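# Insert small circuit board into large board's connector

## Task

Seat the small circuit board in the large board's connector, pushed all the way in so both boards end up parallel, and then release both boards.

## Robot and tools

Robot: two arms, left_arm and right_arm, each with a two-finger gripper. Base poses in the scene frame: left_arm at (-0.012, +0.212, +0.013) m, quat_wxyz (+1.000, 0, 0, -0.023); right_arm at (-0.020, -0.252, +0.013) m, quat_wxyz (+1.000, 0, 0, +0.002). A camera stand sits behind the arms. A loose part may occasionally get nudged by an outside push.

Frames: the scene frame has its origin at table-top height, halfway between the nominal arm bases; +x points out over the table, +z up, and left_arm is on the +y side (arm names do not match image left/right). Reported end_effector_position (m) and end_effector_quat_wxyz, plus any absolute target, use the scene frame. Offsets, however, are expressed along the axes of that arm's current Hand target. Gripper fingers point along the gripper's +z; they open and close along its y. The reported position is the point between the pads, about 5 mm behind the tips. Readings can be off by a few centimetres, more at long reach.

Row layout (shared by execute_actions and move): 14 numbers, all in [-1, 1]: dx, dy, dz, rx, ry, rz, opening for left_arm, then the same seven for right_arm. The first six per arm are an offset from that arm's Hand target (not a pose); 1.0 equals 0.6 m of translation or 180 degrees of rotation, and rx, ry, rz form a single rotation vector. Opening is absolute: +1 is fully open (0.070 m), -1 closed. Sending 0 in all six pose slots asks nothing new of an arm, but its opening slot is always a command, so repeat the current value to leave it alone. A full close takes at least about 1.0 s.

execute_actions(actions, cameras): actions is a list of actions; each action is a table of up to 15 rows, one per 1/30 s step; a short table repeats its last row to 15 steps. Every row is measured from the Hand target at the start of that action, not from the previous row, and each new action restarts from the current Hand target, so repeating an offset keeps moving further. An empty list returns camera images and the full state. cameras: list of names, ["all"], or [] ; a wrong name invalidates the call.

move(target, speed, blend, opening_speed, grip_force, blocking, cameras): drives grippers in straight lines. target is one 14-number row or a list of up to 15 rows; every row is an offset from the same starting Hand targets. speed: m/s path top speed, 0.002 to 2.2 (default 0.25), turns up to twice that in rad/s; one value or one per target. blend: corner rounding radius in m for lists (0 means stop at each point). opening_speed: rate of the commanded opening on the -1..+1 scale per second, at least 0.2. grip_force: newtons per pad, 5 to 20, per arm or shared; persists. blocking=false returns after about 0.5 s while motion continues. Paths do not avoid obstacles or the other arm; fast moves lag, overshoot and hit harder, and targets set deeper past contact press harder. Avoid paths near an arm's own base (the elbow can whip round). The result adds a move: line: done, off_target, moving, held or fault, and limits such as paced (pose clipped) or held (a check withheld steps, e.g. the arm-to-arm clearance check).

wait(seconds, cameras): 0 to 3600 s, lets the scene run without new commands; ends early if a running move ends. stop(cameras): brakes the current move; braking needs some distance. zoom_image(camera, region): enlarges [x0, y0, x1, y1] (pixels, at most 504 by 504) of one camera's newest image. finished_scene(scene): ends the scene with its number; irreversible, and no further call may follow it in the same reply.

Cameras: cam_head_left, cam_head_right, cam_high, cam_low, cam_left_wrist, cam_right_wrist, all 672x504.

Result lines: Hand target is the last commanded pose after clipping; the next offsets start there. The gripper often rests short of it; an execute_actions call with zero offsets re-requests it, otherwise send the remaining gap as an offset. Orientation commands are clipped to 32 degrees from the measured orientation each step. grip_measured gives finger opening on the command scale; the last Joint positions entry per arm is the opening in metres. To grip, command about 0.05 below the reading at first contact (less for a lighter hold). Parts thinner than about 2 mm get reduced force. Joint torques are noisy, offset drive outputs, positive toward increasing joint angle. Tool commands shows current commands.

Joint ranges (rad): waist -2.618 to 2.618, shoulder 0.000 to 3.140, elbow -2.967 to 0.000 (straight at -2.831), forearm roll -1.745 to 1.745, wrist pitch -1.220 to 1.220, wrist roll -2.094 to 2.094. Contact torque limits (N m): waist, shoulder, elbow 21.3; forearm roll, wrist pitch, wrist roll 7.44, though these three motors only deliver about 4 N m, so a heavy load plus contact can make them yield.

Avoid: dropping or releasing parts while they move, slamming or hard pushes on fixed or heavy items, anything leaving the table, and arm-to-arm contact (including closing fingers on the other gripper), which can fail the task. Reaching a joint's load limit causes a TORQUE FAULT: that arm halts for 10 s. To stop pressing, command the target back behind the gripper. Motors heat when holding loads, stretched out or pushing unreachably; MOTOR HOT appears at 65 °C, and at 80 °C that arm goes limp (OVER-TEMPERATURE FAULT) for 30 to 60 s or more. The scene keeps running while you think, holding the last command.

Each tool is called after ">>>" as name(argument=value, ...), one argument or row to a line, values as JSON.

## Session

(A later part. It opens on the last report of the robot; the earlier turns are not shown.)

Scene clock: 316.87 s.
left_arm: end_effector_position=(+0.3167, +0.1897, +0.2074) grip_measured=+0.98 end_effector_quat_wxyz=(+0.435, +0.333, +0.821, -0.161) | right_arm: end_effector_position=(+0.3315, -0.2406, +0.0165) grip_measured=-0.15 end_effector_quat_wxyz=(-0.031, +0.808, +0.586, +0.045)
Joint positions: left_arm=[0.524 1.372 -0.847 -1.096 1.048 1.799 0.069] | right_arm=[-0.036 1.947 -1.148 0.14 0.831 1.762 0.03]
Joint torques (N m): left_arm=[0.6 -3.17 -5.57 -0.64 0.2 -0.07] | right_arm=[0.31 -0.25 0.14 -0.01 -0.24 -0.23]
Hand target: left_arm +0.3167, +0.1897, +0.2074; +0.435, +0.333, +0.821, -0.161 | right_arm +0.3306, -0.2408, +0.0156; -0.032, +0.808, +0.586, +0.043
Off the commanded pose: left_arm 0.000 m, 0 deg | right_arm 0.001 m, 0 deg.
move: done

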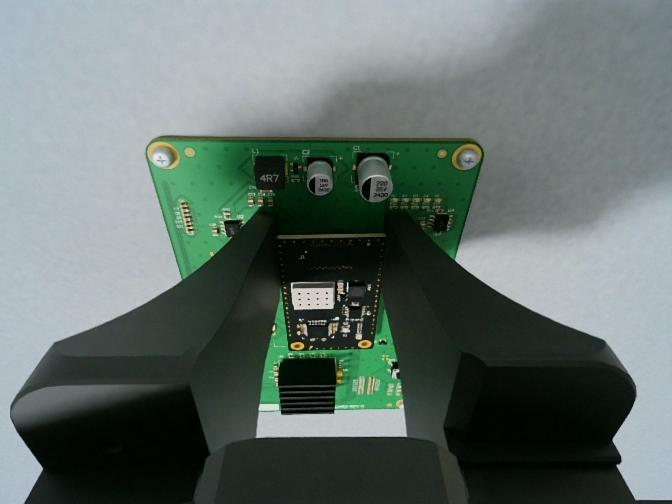

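>>> move(
  target=[
    [0,0,0,0,0,0,1,0,0,-0.001,0,0,0,-0.25],
    [0,0,0,0,0,0,1,0,0,-0.001,0,0,0,0.15],
    [0,0,0,0,0,0,1,0,0,-0.1,0,0,0,0.15],
  ],
  speed=[0.02,0.02,0.12],
  opening_speed=1.0,
  cameras=["cam_right_wrist"],
)

>>> zoom_image(
  camera="cam_right_wrist",
  region=[230, 60, 440, 270],
)

Scene clock: 326.70 s.
left_arm: end_effector_position=(+0.3167, +0.1897, +0.2074) grip_measured=+0.98 end_effector_quat_wxyz=(+0.435, +0.333, +0.821, -0.161) | right_arm: end_effector_position=(+0.3291, -0.2470, +0.0759) grip_measured=+0.15 end_effector_quat_wxyz=(-0.031, +0.808, +0.586, +0.044)
Joint positions: left_arm=[0.524 1.372 -0.847 -1.096 1.048 1.799 0.069] | right_arm=[-0.055 1.838 -1.249 0.12 1.043 1.777 0.04]
Joint torques (N m): left_arm=[0.56 -3.18 -5.51 -0.64 0.21 -0.07] | right_arm=[-0.25 -4.81 -2.73 0.09 -0.18 0.16]
Hand target: left_arm +0.3167, +0.1897, +0.2074; +0.435, +0.333, +0.821, -0.161 | right_arm +0.3287, -0.2470, +0.0752; -0.032, +0.808, +0.586, +0.043
Off the commanded pose: left_arm 0.000 m, 0 deg | right_arm 0.001 m, 0 deg.
move: done

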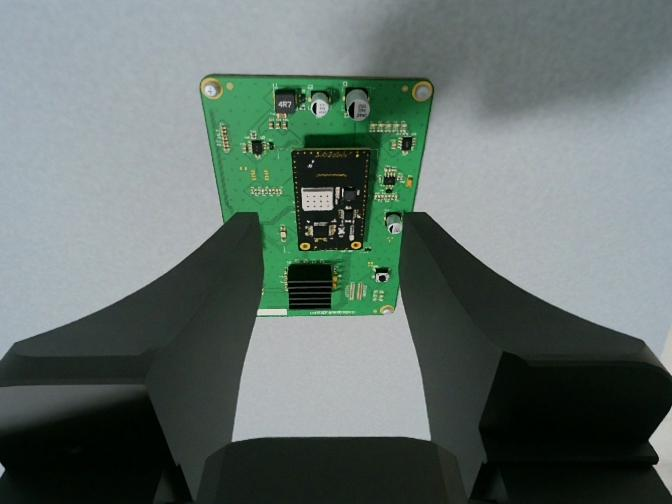

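Scaled by 2.400 from the camera's image (finer frame: 960x720).

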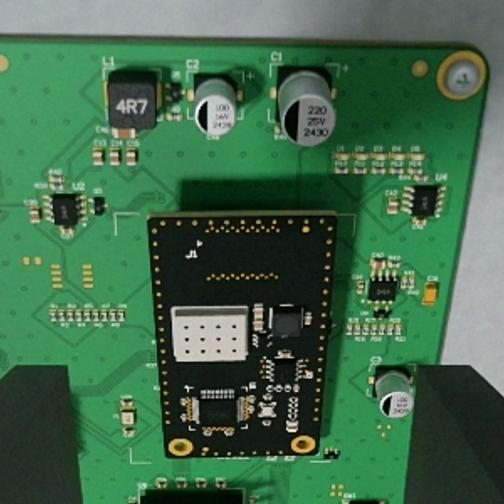

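>>> zoom_image(
  camera="cam_right_wrist",
  region=[276, 140, 396, 260],
)

>>> zoom_image(
  camera="cam_right_wrist",
  region=[190, 60, 310, 180],
)

>>> zoom_image(
  camera="cam_right_wrist",
  region=[350, 60, 470, 180],
)

>>> zoom_image(
  camera="cam_right_wrist",
  region=[240, 210, 410, 330],
)

Scaled by 4.200 from the camera's image (finer frame: 960x720).

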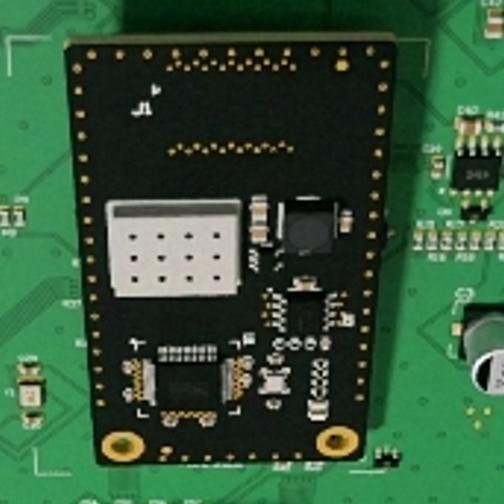

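Scaled by 4.200 from the camera's image (finer frame: 960x720).

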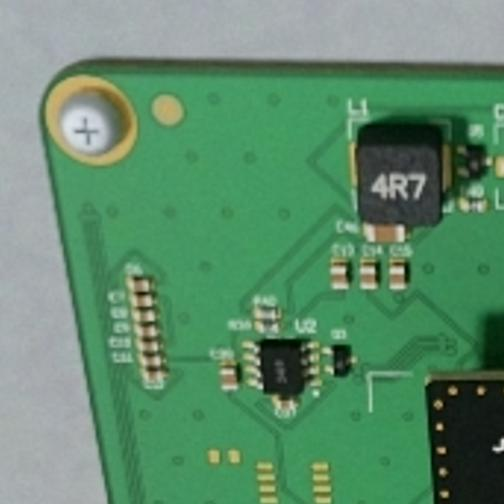

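Scaled by 4.200 from the camera's image (finer frame: 960x720).

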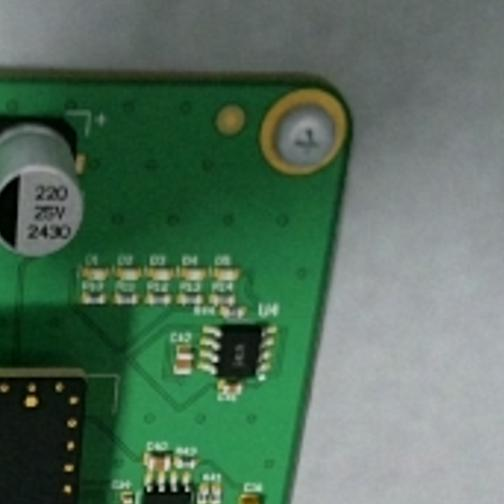

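Scaled by 2.965 from the camera's image (finer frame: 960x720).

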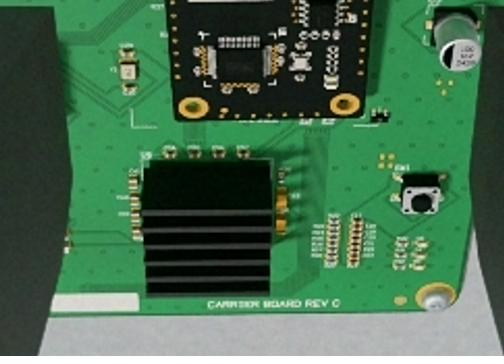

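>>> move(
  target=[
    [-0.0394,-0.3690,0.2083,-0.2027,-0.0918,0.4511,1,-0.2913,-0.023,-0.1487,0,0,0,0.15],
    [-0.0295,-0.546,0.4497,0.0042,0.1170,0.9287,1,-0.2913,-0.023,-0.1487,0,0,0,0.15],
  ],
  speed=0.4,
  blend=[0.03,0],
  cameras=["cam_left_wrist","cam_head_right"],
)

Scene clock: 390.63 s.
left_arm: end_effector_position=(+0.2628, -0.2048, +0.0598) grip_measured=+0.98 end_effector_quat_wxyz=(+0.099, +0.866, -0.193, +0.451) | right_arm: end_effector_position=(+0.2585, -0.4170, +0.1447) grip_measured=+0.15 end_effector_quat_wxyz=(+0.019, +0.809, +0.584, +0.060)
Joint positions: left_arm=[-1.213 2.097 -1.161 1.634 0.646 0.941 0.069] | right_arm=[-0.607 1.644 -1.271 0.108 1.209 1.255 0.04]
Joint torques (N m): left_arm=[0.24 -6.73 -4.64 0.22 0.68 0.12] | right_arm=[0.27 -3.77 -4.05 0.18 -0.19 0.17]
Hand target: left_arm +0.2627, -0.2048, +0.0596; +0.099, +0.866, -0.193, +0.451 | right_arm +0.2587, -0.4170, +0.1452; -0.032, +0.808, +0.586, +0.043
Off the commanded pose: left_arm 0.000 m, 0 deg | right_arm 0.001 m, 6 deg.
joint sent to its limit (right arm) — joint 5 (wrist pitch), upper limit. The joint targets are off in orientation, not in position.
move: off_target (right_arm)
Images, in order (width x height): cam_head_right 672x504, cam_left_wrist 672x504.

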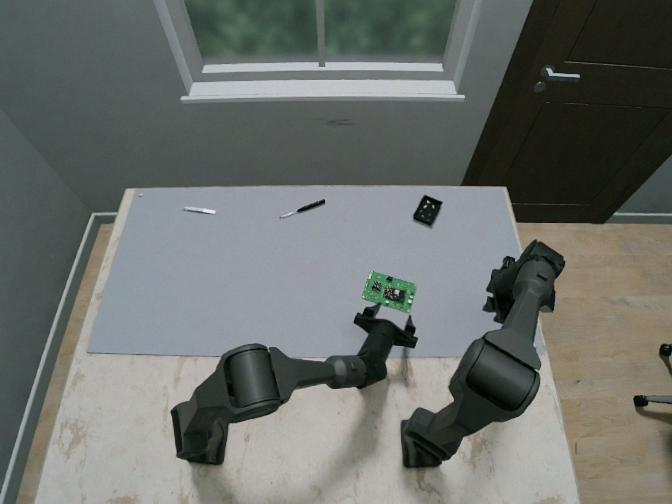

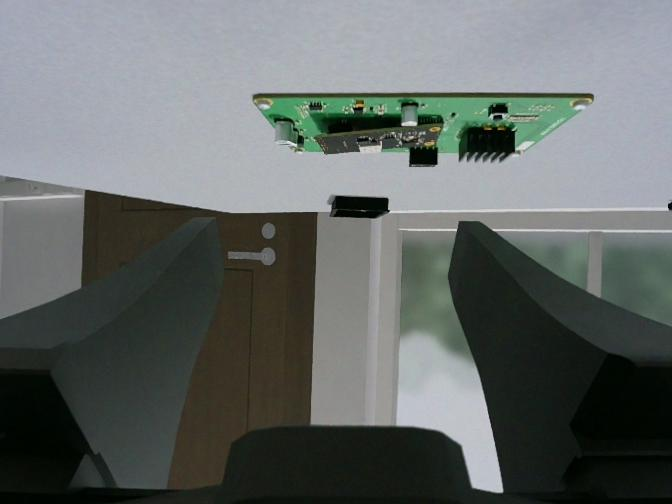

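Excellent view.

>>> zoom_image(
  camera="cam_left_wrist",
  region=[290, 80, 460, 180],
)

Scaled by 2.965 from the camera's image (finer frame: 960x720).

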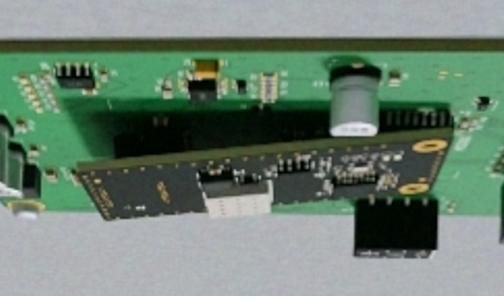

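>>> zoom_image(
  camera="cam_left_wrist",
  region=[305, 95, 385, 155],
)

>>> zoom_image(
  camera="cam_left_wrist",
  region=[375, 95, 455, 155],
)

Scaled by 6.300 from the camera's image (finer frame: 960x720).

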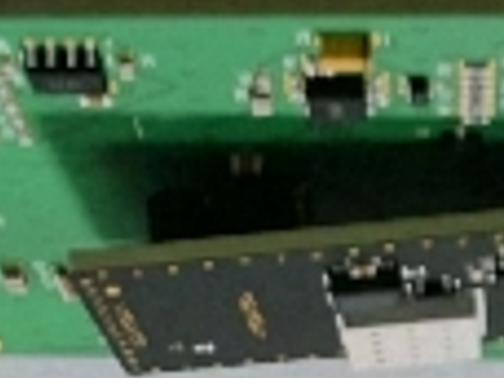

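Scaled by 6.300 from the camera's image (finer frame: 960x720).

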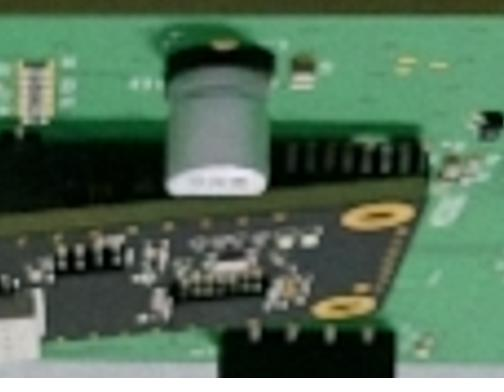

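>>> move(
  target=[
    [0,0,0,0,0,0,1,0.3003,0.0242,0.1417,0,0,0,-1],
    [0,0,0,0,0,0,1,0.2906,0.0242,0.2319,0,0,0,-1],
  ],
  speed=[0.35,0.12],
  blend=[0.01,0],
  cameras=["cam_left_wrist","cam_right_wrist"],
)

>>> zoom_image(
  camera="cam_left_wrist",
  region=[290, 80, 460, 180],
)

Scene clock: 421.80 s.
left_arm: end_effector_position=(+0.2628, -0.2048, +0.0598) grip_measured=+0.98 end_effector_quat_wxyz=(+0.099, +0.866, -0.193, +0.451) | right_arm: end_effector_position=(+0.3305, -0.2423, +0.0247) grip_measured=-1.00 end_effector_quat_wxyz=(-0.033, +0.808, +0.586, +0.042)
Joint positions: left_arm=[-1.213 2.097 -1.161 1.634 0.646 0.941 0.069] | right_arm=[-0.041 1.931 -1.162 0.136 0.866 1.763 0]
Joint torques (N m): left_arm=[0.14 -7.57 -5.65 0.22 0.51 0.13] | right_arm=[-0.46 -6.93 -3.19 0.11 0.02 -0.11]
Hand target: left_arm +0.2627, -0.2048, +0.0596; +0.099, +0.866, -0.193, +0.451 | right_arm +0.3309, -0.2425, +0.0256; -0.032, +0.808, +0.586, +0.043
Off the commanded pose: left_arm 0.000 m, 0 deg | right_arm 0.001 m, 0 deg.
move: done

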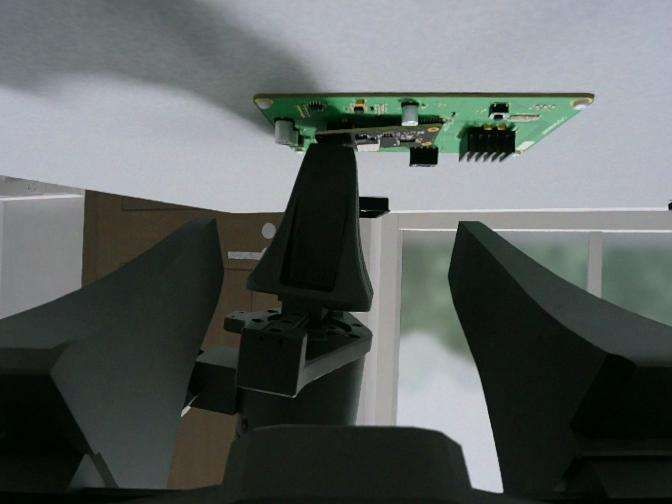

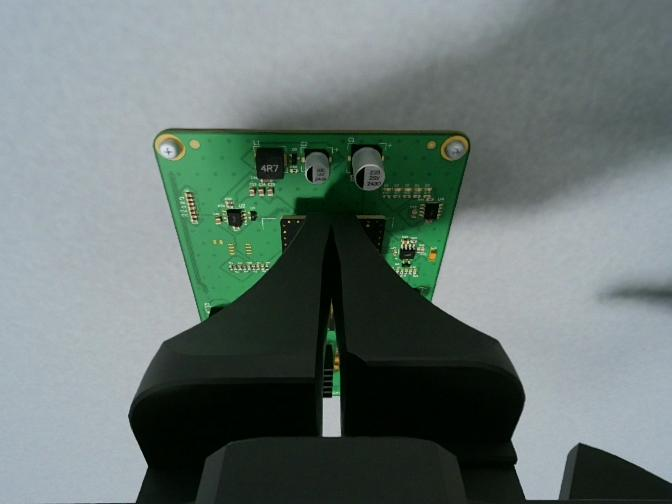

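Scaled by 2.965 from the camera's image (finer frame: 960x720).

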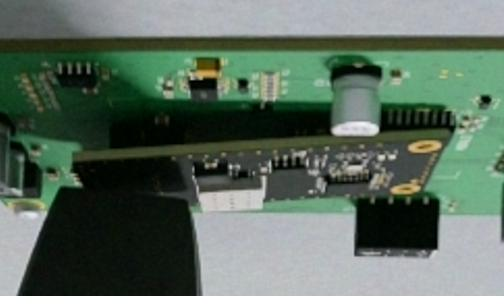

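>>> move(
  target=[0,0,0,0,0,0,1,-0.0005,0,0.0035,0,0,0,-1],
  speed=0.02,
  cameras=["cam_left_wrist"],
)

>>> zoom_image(
  camera="cam_left_wrist",
  region=[290, 80, 460, 180],
)

Scene clock: 427.33 s.
left_arm: end_effector_position=(+0.2628, -0.2048, +0.0598) grip_measured=+0.98 end_effector_quat_wxyz=(+0.099, +0.866, -0.193, +0.451) | right_arm: end_effector_position=(+0.3310, -0.2425, +0.0237) grip_measured=-1.00 end_effector_quat_wxyz=(-0.032, +0.808, +0.586, +0.043)
Joint positions: left_arm=[-1.213 2.097 -1.161 1.634 0.646 0.941 0.069] | right_arm=[-0.041 1.933 -1.16 0.136 0.86 1.762 0]
Joint torques (N m): left_arm=[0.14 -8.05 -5.6 0.23 0.52 0.11] | right_arm=[-0.15 -5.07 -1.95 0.22 -0.07 -0.23]
Hand target: left_arm +0.2627, -0.2048, +0.0596; +0.099, +0.866, -0.193, +0.451 | right_arm +0.3308, -0.2425, +0.0234; -0.032, +0.808, +0.586, +0.043
Off the commanded pose: left_arm 0.000 m, 0 deg | right_arm 0.000 m, 0 deg.
move: done

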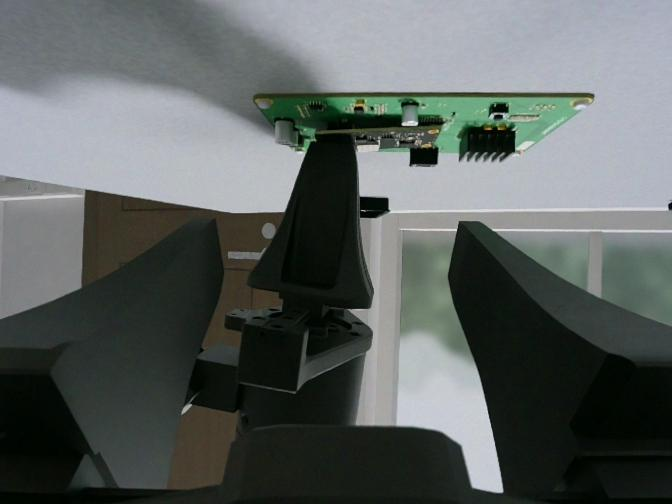

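Scaled by 2.965 from the camera's image (finer frame: 960x720).

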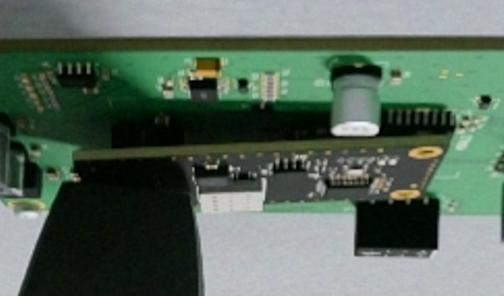

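>>> move(
  target=[0,0,0,0,0,0,1,-0.0004,0,0.0023,0,0,0,-1],
  speed=0.02,
  cameras=["cam_left_wrist"],
)

>>> zoom_image(
  camera="cam_left_wrist",
  region=[290, 80, 460, 180],
)

Scene clock: 430.60 s.
left_arm: end_effector_position=(+0.2628, -0.2048, +0.0598) grip_measured=+0.98 end_effector_quat_wxyz=(+0.099, +0.866, -0.193, +0.451) | right_arm: end_effector_position=(+0.3311, -0.2427, +0.0225) grip_measured=-1.00 end_effector_quat_wxyz=(-0.031, +0.808, +0.586, +0.044)
Joint positions: left_arm=[-1.213 2.097 -1.161 1.634 0.646 0.941 0.069] | right_arm=[-0.042 1.936 -1.158 0.137 0.855 1.76 0]
Joint torques (N m): left_arm=[0.16 -8.09 -5.62 0.22 0.52 0.12] | right_arm=[-0.36 -3.49 -1.07 0.16 -0.21 -0.14]
Hand target: left_arm +0.2627, -0.2048, +0.0596; +0.099, +0.866, -0.193, +0.451 | right_arm +0.3308, -0.2426, +0.0220; -0.032, +0.808, +0.586, +0.043
Off the commanded pose: left_arm 0.000 m, 0 deg | right_arm 0.001 m, 0 deg.
move: done

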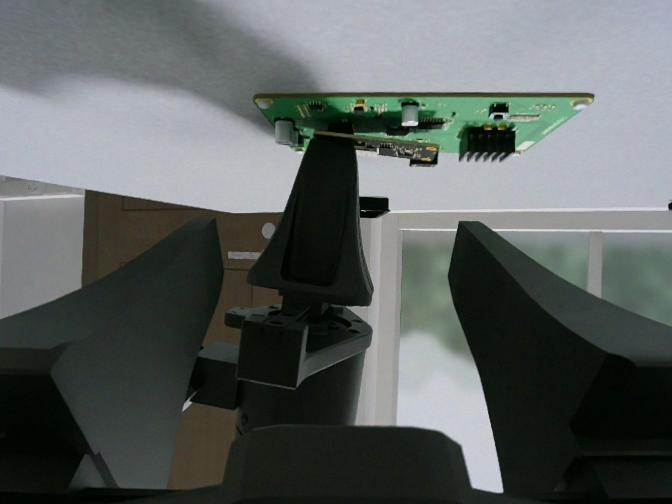

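Scaled by 2.965 from the camera's image (finer frame: 960x720).

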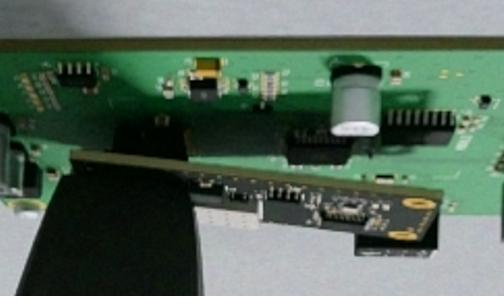

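>>> move(
  target=[
    [0,0,0,0,0,0,1,0.0021,0,-0.0199,0,0,0,-1],
    [0,0,0,0,0,0,1,0.0702,-0.0004,-0.0125,0,0,0,-1],
    [0,0,0,0,0,0,1,0.0692,-0.0004,-0.0042,0,0,0,-1],
  ],
  speed=[0.05,0.12,0.04],
  blend=[0.003,0.003,0],
  cameras=["cam_left_wrist"],
)

>>> zoom_image(
  camera="cam_left_wrist",
  region=[290, 80, 460, 180],
)

Scene clock: 439.17 s.
left_arm: end_effector_position=(+0.2628, -0.2048, +0.0598) grip_measured=+0.98 end_effector_quat_wxyz=(+0.099, +0.866, -0.193, +0.451) | right_arm: end_effector_position=(+0.3440, -0.2034, +0.0291) grip_measured=-1.00 end_effector_quat_wxyz=(-0.031, +0.808, +0.586, +0.044)
Joint positions: left_arm=[-1.213 2.097 -1.161 1.634 0.646 0.941 0.069] | right_arm=[0.07 1.963 -1.235 0.127 0.892 1.882 0]
Joint torques (N m): left_arm=[0.17 -8.1 -5.63 0.22 0.52 0.1] | right_arm=[-0.64 -6.2 -2.09 0.19 -0.01 -0.17]
Hand target: left_arm +0.2627, -0.2048, +0.0596; +0.099, +0.866, -0.193, +0.451 | right_arm +0.3433, -0.2036, +0.0290; -0.032, +0.808, +0.586, +0.043
Off the commanded pose: left_arm 0.000 m, 0 deg | right_arm 0.001 m, 0 deg.
move: done; blend cut to 0.0025 m at target 2

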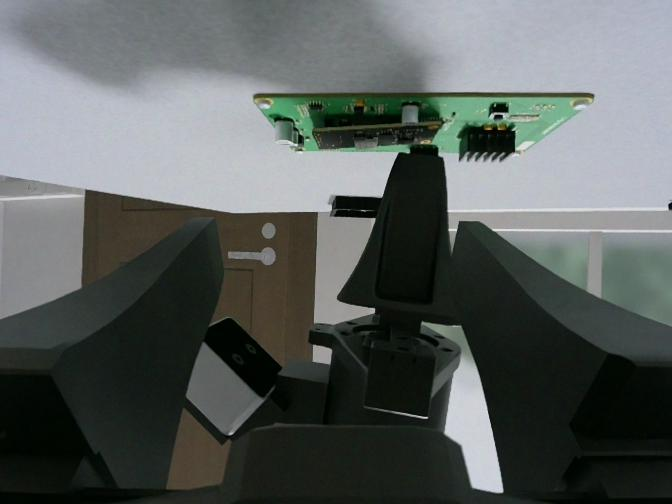

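Scaled by 2.965 from the camera's image (finer frame: 960x720).

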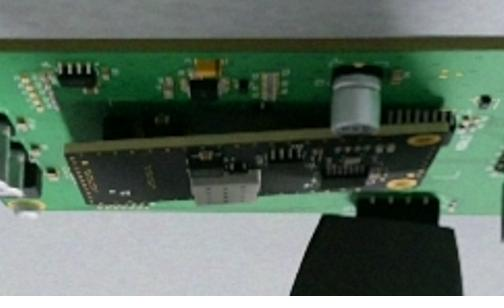

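>>> zoom_image(
  camera="cam_left_wrist",
  region=[305, 95, 385, 155],
)

>>> zoom_image(
  camera="cam_left_wrist",
  region=[375, 95, 455, 155],
)

Scaled by 6.300 from the camera's image (finer frame: 960x720).

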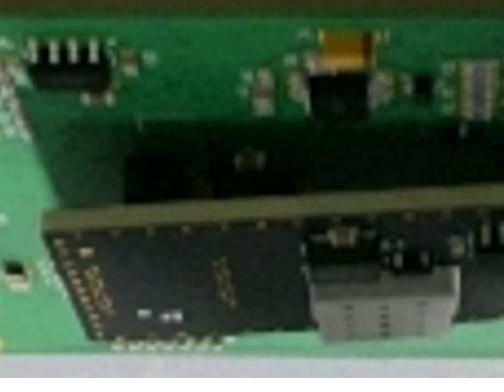

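Scaled by 6.300 from the camera's image (finer frame: 960x720).

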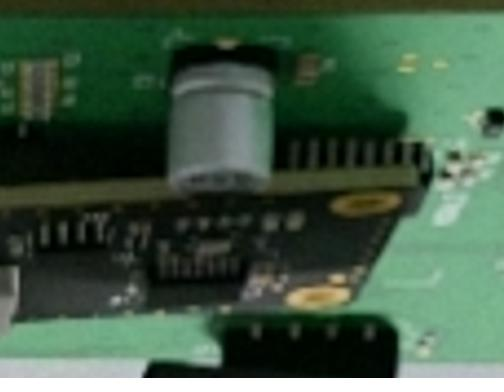

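>>> move(
  target=[
    [0,0,0,0,0,0,1,0.0028,0,-0.0265,0,-0.0344,0,-1],
    [0,0,0,0,0,0,1,-0.0642,0.0003,-0.0337,0,-0.0344,0,-1],
    [0,0,0,0,0,0,1,-0.0678,0.0003,0.0003,0,-0.0344,0,-1],
  ],
  speed=[0.1,0.15,0.05],
  blend=[0.004,0.004,0],
  cameras=["cam_left_wrist"],
)

>>> zoom_image(
  camera="cam_left_wrist",
  region=[290, 80, 460, 180],
)

Scene clock: 482.90 s.
left_arm: end_effector_position=(+0.2628, -0.2048, +0.0598) grip_measured=+0.98 end_effector_quat_wxyz=(+0.099, +0.866, -0.193, +0.451) | right_arm: end_effector_position=(+0.3308, -0.2423, +0.0241) grip_measured=-1.00 end_effector_quat_wxyz=(+0.000, +0.809, +0.587, -0.001)
Joint positions: left_arm=[-1.213 2.097 -1.161 1.634 0.646 0.941 0.069] | right_arm=[0.025 1.952 -1.199 0 0.907 1.916 0]
Joint torques (N m): left_arm=[0.2 -8.13 -5.56 0.21 0.53 0.1] | right_arm=[0.29 -5.92 -2.82 0.1 0.07 0.17]
Hand target: left_arm +0.2627, -0.2048, +0.0596; +0.099, +0.866, -0.193, +0.451 | right_arm +0.3309, -0.2421, +0.0245; +0.000, +0.810, +0.587, -0.001
Off the commanded pose: left_arm 0.000 m, 0 deg | right_arm 0.001 m, 0 deg.
move: done

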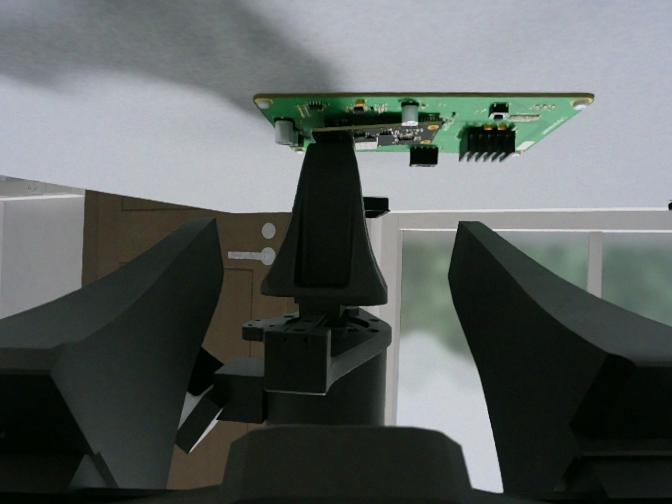

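Scaled by 2.965 from the camera's image (finer frame: 960x720).

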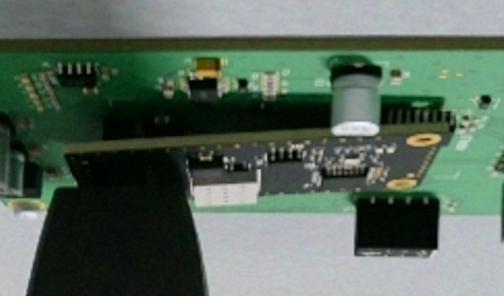

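>>> move(
  target=[0,0,0,0,0,0,1, 0,0,0.0033,0,0,0,-1],
  speed=0.02,
  cameras=["cam_left_wrist"],
)

>>> zoom_image(
  camera="cam_left_wrist",
  region=[290, 80, 460, 180],
)

Scene clock: 498.60 s.
left_arm: end_effector_position=(+0.2628, -0.2048, +0.0598) grip_measured=+0.98 end_effector_quat_wxyz=(+0.099, +0.866, -0.193, +0.451) | right_arm: end_effector_position=(+0.3313, -0.2423, +0.0230) grip_measured=-1.00 end_effector_quat_wxyz=(+0.000, +0.809, +0.587, +0.000)
Joint positions: left_arm=[-1.213 2.097 -1.161 1.634 0.646 0.941 0.069] | right_arm=[0.025 1.954 -1.197 0 0.901 1.916 0]
Joint torques (N m): left_arm=[0.19 -8.12 -5.6 0.22 0.52 0.1] | right_arm=[0.33 -4.82 -2.13 0.11 -0.07 0.16]
Hand target: left_arm +0.2627, -0.2048, +0.0596; +0.099, +0.866, -0.193, +0.451 | right_arm +0.3309, -0.2421, +0.0225; +0.000, +0.810, +0.587, -0.001
Off the commanded pose: left_arm 0.000 m, 0 deg | right_arm 0.001 m, 0 deg.
move: done

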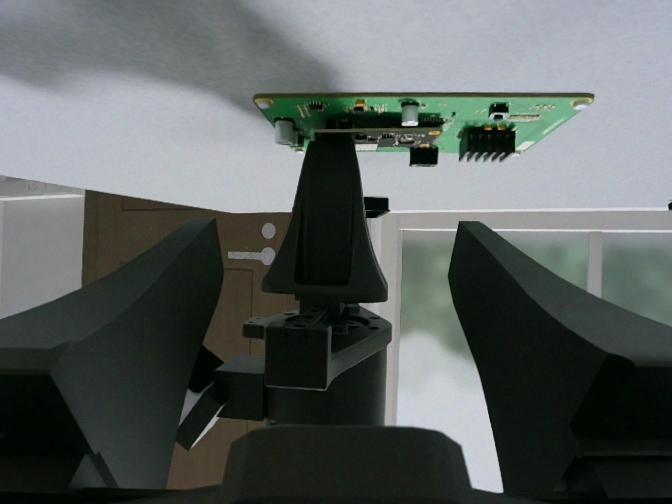

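Scaled by 2.965 from the camera's image (finer frame: 960x720).

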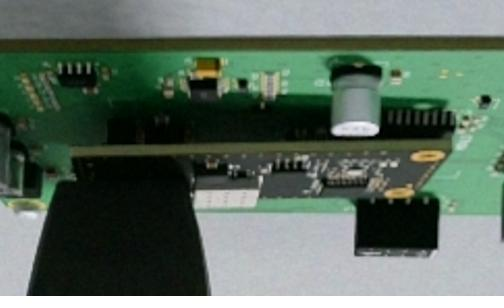

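>>> move(
  target=[0,0,0,0,0,0,1, 0,0,0.0033,0,0,0,-1],
  speed=0.02,
  cameras=["cam_left_wrist"],
)

>>> zoom_image(
  camera="cam_left_wrist",
  region=[290, 80, 460, 180],
)

Scene clock: 501.53 s.
left_arm: end_effector_position=(+0.2628, -0.2048, +0.0598) grip_measured=+0.98 end_effector_quat_wxyz=(+0.099, +0.866, -0.193, +0.451) | right_arm: end_effector_position=(+0.3316, -0.2423, +0.0223) grip_measured=-1.00 end_effector_quat_wxyz=(+0.001, +0.809, +0.587, +0.001)
Joint positions: left_arm=[-1.213 2.097 -1.161 1.634 0.646 0.941 0.069] | right_arm=[0.025 1.955 -1.195 0 0.895 1.916 0]
Joint torques (N m): left_arm=[0.19 -8.08 -5.58 0.22 0.52 0.09] | right_arm=[0.5 0.84 -0.33 0.16 -1.21 0.16]
Hand target: left_arm +0.2627, -0.2048, +0.0596; +0.099, +0.866, -0.193, +0.451 | right_arm +0.3309, -0.2421, +0.0205; +0.000, +0.810, +0.587, -0.001
Off the commanded pose: left_arm 0.000 m, 0 deg | right_arm 0.002 m, 0 deg.
move: done

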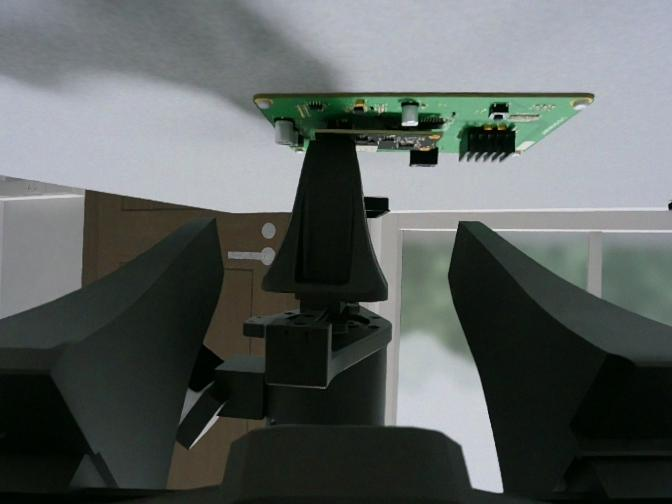

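Scaled by 2.965 from the camera's image (finer frame: 960x720).

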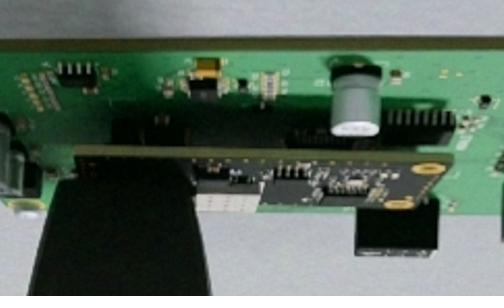

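>>> move(
  target=[0,0,0,0,0,0,1, 0,0,-0.01,0,0,0,-1],
  speed=0.03,
  cameras=["cam_left_wrist"],
)

>>> zoom_image(
  camera="cam_left_wrist",
  region=[290, 80, 460, 180],
)

Scene clock: 504.80 s.
left_arm: end_effector_position=(+0.2628, -0.2048, +0.0598) grip_measured=+0.98 end_effector_quat_wxyz=(+0.099, +0.866, -0.193, +0.451) | right_arm: end_effector_position=(+0.3306, -0.2422, +0.0260) grip_measured=-1.00 end_effector_quat_wxyz=(-0.001, +0.810, +0.587, -0.001)
Joint positions: left_arm=[-1.213 2.097 -1.161 1.634 0.646 0.941 0.069] | right_arm=[0.025 1.948 -1.201 0.001 0.914 1.916 0]
Joint torques (N m): left_arm=[0.22 -8.08 -5.56 0.22 0.52 0.09] | right_arm=[0.46 -6.49 -3.59 -0.03 0.02 0.15]
Hand target: left_arm +0.2627, -0.2048, +0.0596; +0.099, +0.866, -0.193, +0.451 | right_arm +0.3309, -0.2421, +0.0265; +0.000, +0.810, +0.587, -0.001
Off the commanded pose: left_arm 0.000 m, 0 deg | right_arm 0.001 m, 0 deg.
move: done

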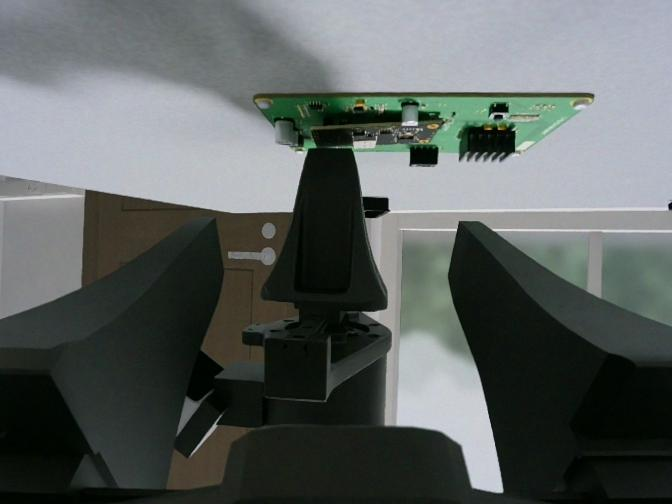

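Scaled by 2.965 from the camera's image (finer frame: 960x720).

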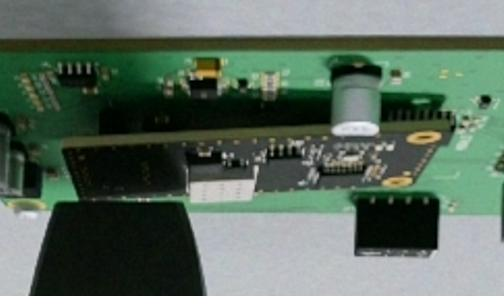

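>>> zoom_image(
  camera="cam_left_wrist",
  region=[300, 100, 380, 160],
)

>>> zoom_image(
  camera="cam_left_wrist",
  region=[370, 90, 450, 150],
)

Scaled by 6.300 from the camera's image (finer frame: 960x720).

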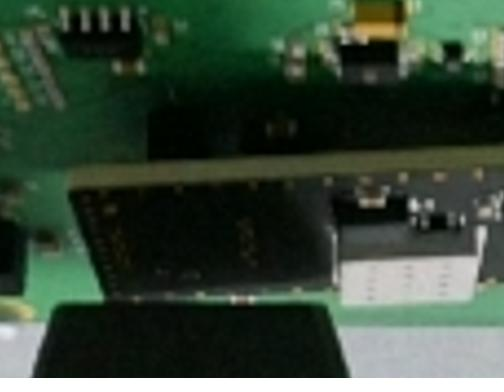

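Scaled by 6.300 from the camera's image (finer frame: 960x720).

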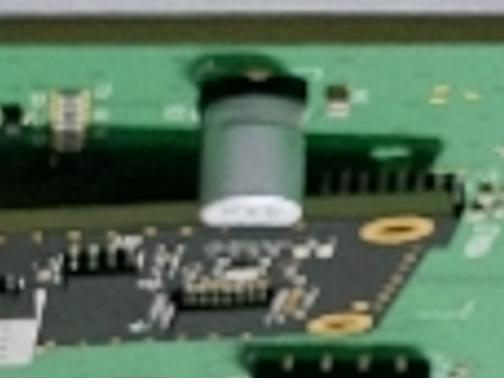

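>>> execute_actions(
  actions=[],
  cameras=["cam_head_left", "cam_head_right", "cam_low", "cam_right_wrist"],
)

>>> zoom_image(
  camera="cam_right_wrist",
  region=[240, 130, 440, 280],
)

Scene clock: 526.50 s.
left_arm: end_effector_position=(+0.2628, -0.2048, +0.0598) grip_measured=+0.98 end_effector_quat_wxyz=(+0.099, +0.866, -0.193, +0.451) | right_arm: end_effector_position=(+0.3309, -0.2422, +0.0262) grip_measured=-1.00 end_effector_quat_wxyz=(-0.001, +0.810, +0.587, -0.001)
Joint positions: left_arm=[-1.213 2.097 -1.161 1.634 0.646 0.941 0.069] | right_arm=[0.025 1.948 -1.202 0.001 0.914 1.916 0]
Joint torques (N m): left_arm=[0.21 -8.12 -5.59 0.22 0.52 0.09] | right_arm=[0.25 -6.76 -3.54 -0.01 0.02 0.12]
Motor temperatures (°C): left_arm=[24 28 23 26 29 27] | right_arm=[23 28 28 27 28 27]
Hand target: left_arm +0.2627, -0.2048, +0.0596; +0.099, +0.866, -0.193, +0.451 | right_arm +0.3310, -0.2421, +0.0265; +0.000, +0.810, +0.587, -0.001
Tool commands: left_gripper/opening=+1.0 right_gripper/opening=-1.0
Off the commanded pose: left_arm 0.000 m, 0 deg | right_arm 0.000 m, 0 deg.
Images, in order (width x height): cam_head_left 672x504, cam_head_right 672x504, cam_low 672x504, cam_right_wrist 672x504.

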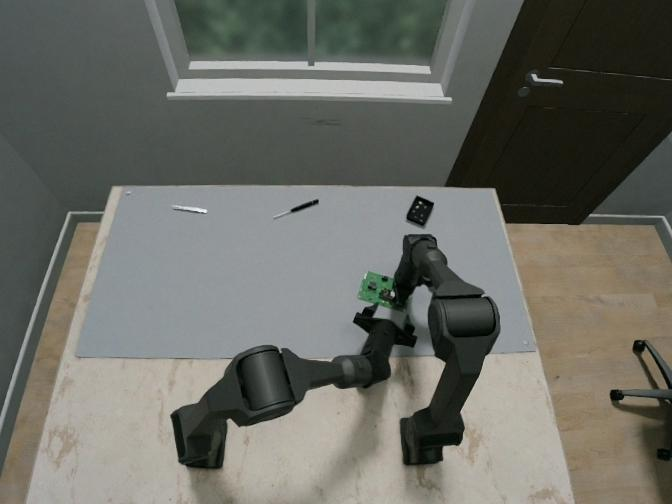

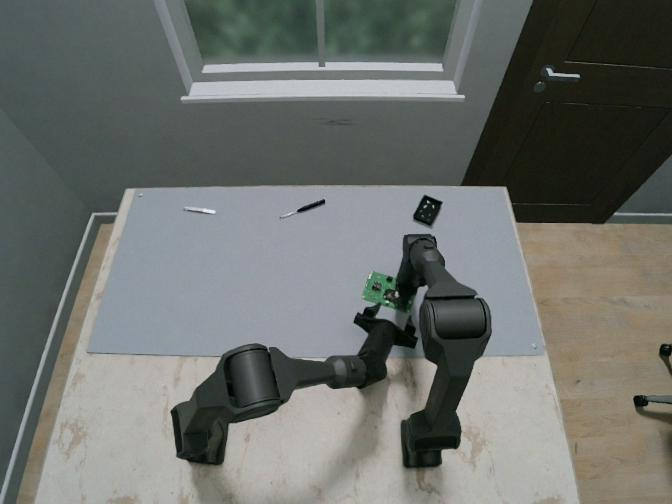

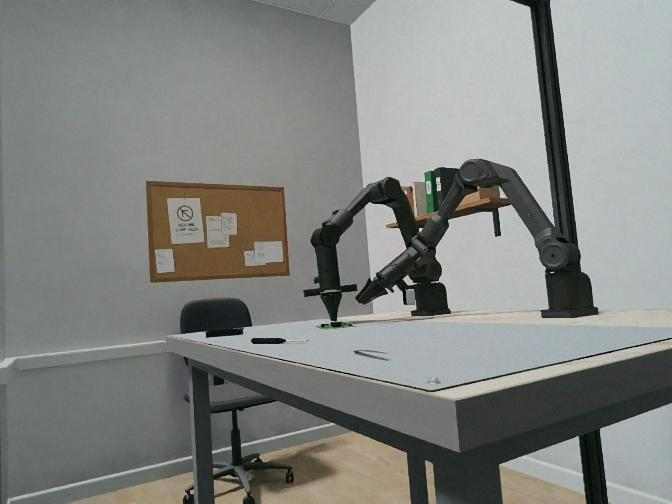

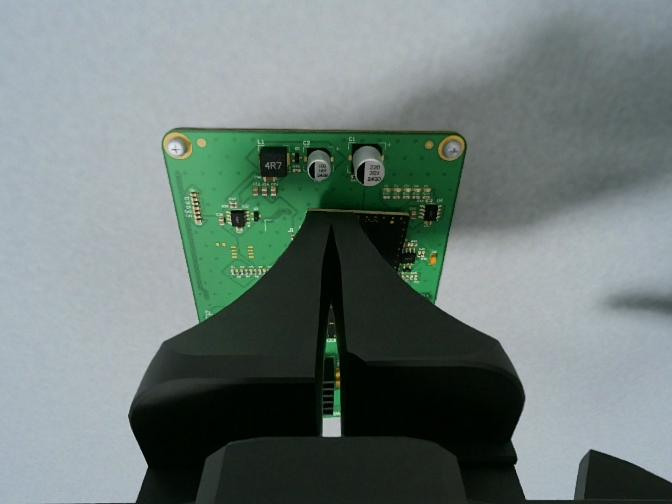

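Scaled by 2.520 from the camera's image (finer frame: 960x720).

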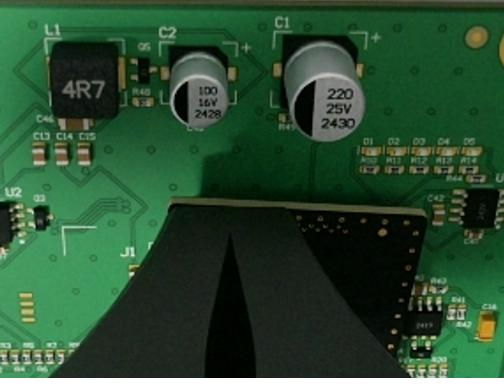

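>>> move(
  target=[0,0,0,0,0,0,1, 0.03,0,-0.12,0,0,0,1],
  speed=0.2,
  cameras=["cam_right_wrist","cam_left_wrist"],
)

>>> zoom_image(
  camera="cam_right_wrist",
  region=[240, 150, 440, 300],
)

Scene clock: 533.33 s.
left_arm: end_effector_position=(+0.2628, -0.2048, +0.0598) grip_measured=+0.98 end_effector_quat_wxyz=(+0.099, +0.866, -0.193, +0.451) | right_arm: end_effector_position=(+0.3366, -0.2248, +0.0988) grip_measured=+1.00 end_effector_quat_wxyz=(+0.000, +0.810, +0.587, +0.000)
Joint positions: left_arm=[-1.213 2.097 -1.161 1.634 0.646 0.941 0.069] | right_arm=[0.072 1.861 -1.385 0.001 1.183 1.964 0.07]
Joint torques (N m): left_arm=[0.18 -8.11 -5.54 0.22 0.52 0.08] | right_arm=[-0.58 -4.99 -2.31 -0.02 -0.07 -0.04]
Hand target: left_arm +0.2627, -0.2048, +0.0596; +0.099, +0.866, -0.193, +0.451 | right_arm +0.3366, -0.2249, +0.0985; +0.000, +0.810, +0.587, -0.001
Off the commanded pose: left_arm 0.000 m, 0 deg | right_arm 0.000 m, 0 deg.
move: done
Images, in order (width x height): cam_left_wrist 672x504, cam_right_wrist 672x504.

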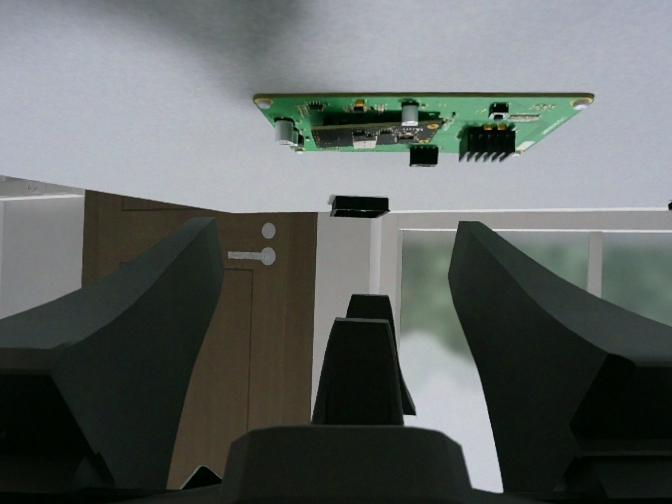

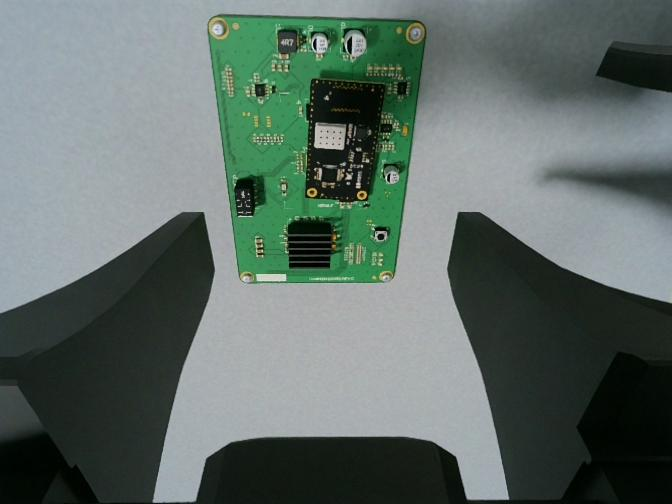

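Scaled by 2.520 from the camera's image (finer frame: 960x720).

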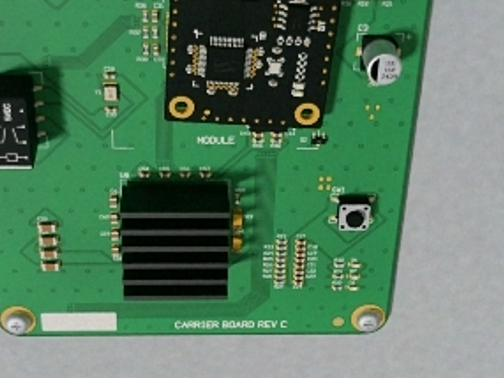

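>>> zoom_image(
  camera="cam_right_wrist",
  region=[270, 60, 420, 210],
)

>>> zoom_image(
  camera="cam_right_wrist",
  region=[200, 10, 430, 290],
)

Scaled by 3.360 from the camera's image (finer frame: 960x720).

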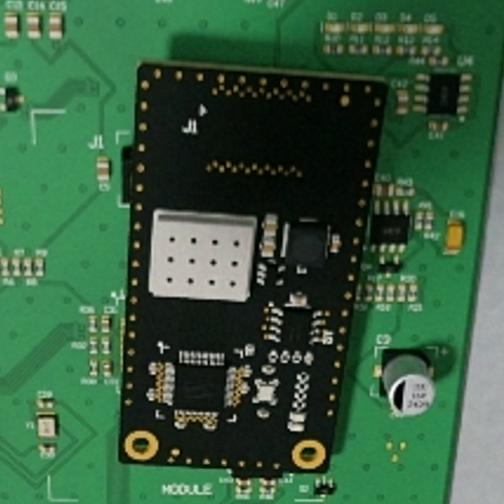

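Scaled by 1.800 from the camera's image (finer frame: 960x720).

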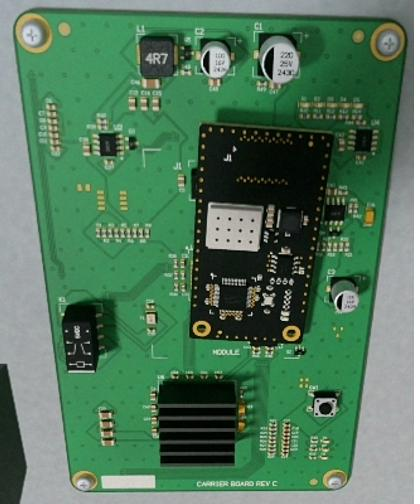

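>>> move(
  target=[0,0,-0.033,0,0,0,1, -0.006,-0.0135,0.089,0,0,0.0067,0.15],
  speed=0.12,
  cameras=["cam_right_wrist","cam_left_wrist"],
)

>>> zoom_image(
  camera="cam_right_wrist",
  region=[240, 100, 440, 250],
)

Scene clock: 574.77 s.
left_arm: end_effector_position=(+0.2479, -0.1982, +0.0712) grip_measured=+0.98 end_effector_quat_wxyz=(+0.099, +0.866, -0.193, +0.451) | right_arm: end_effector_position=(+0.3271, -0.2256, +0.0442) grip_measured=+0.15 end_effector_quat_wxyz=(-0.001, +0.816, +0.579, -0.001)
Joint positions: left_arm=[-1.248 2.041 -1.117 1.593 0.668 0.961 0.069] | right_arm=[0.072 1.908 -1.221 0.001 0.975 1.984 0.04]
Joint torques (N m): left_arm=[0.81 -6.78 -4.26 0.4 0.66 0.03] | right_arm=[-0.66 -6.26 -3.67 0.03 0.07 0.12]
Hand target: left_arm +0.2480, -0.1980, +0.0710; +0.099, +0.866, -0.193, +0.451 | right_arm +0.3277, -0.2258, +0.0451; +0.000, +0.816, +0.579, -0.001
Off the commanded pose: left_arm 0.000 m, 0 deg | right_arm 0.001 m, 0 deg.
move: done
Images, in order (width x height): cam_left_wrist 672x504, cam_right_wrist 672x504.

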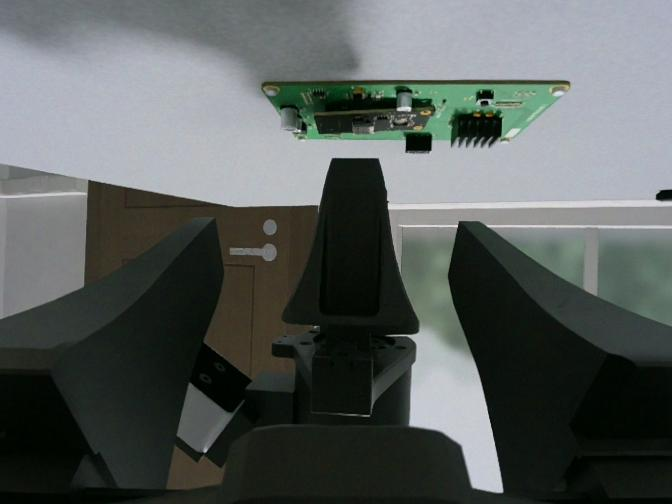

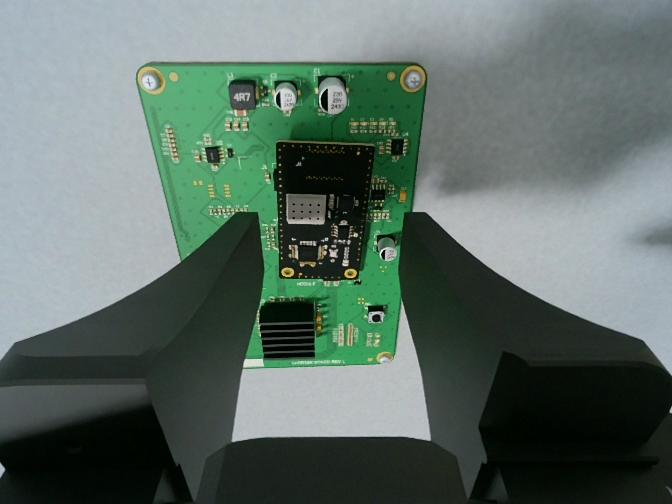

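Scaled by 2.520 from the camera's image (finer frame: 960x720).

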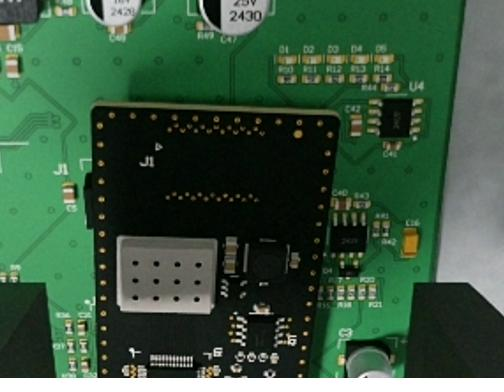

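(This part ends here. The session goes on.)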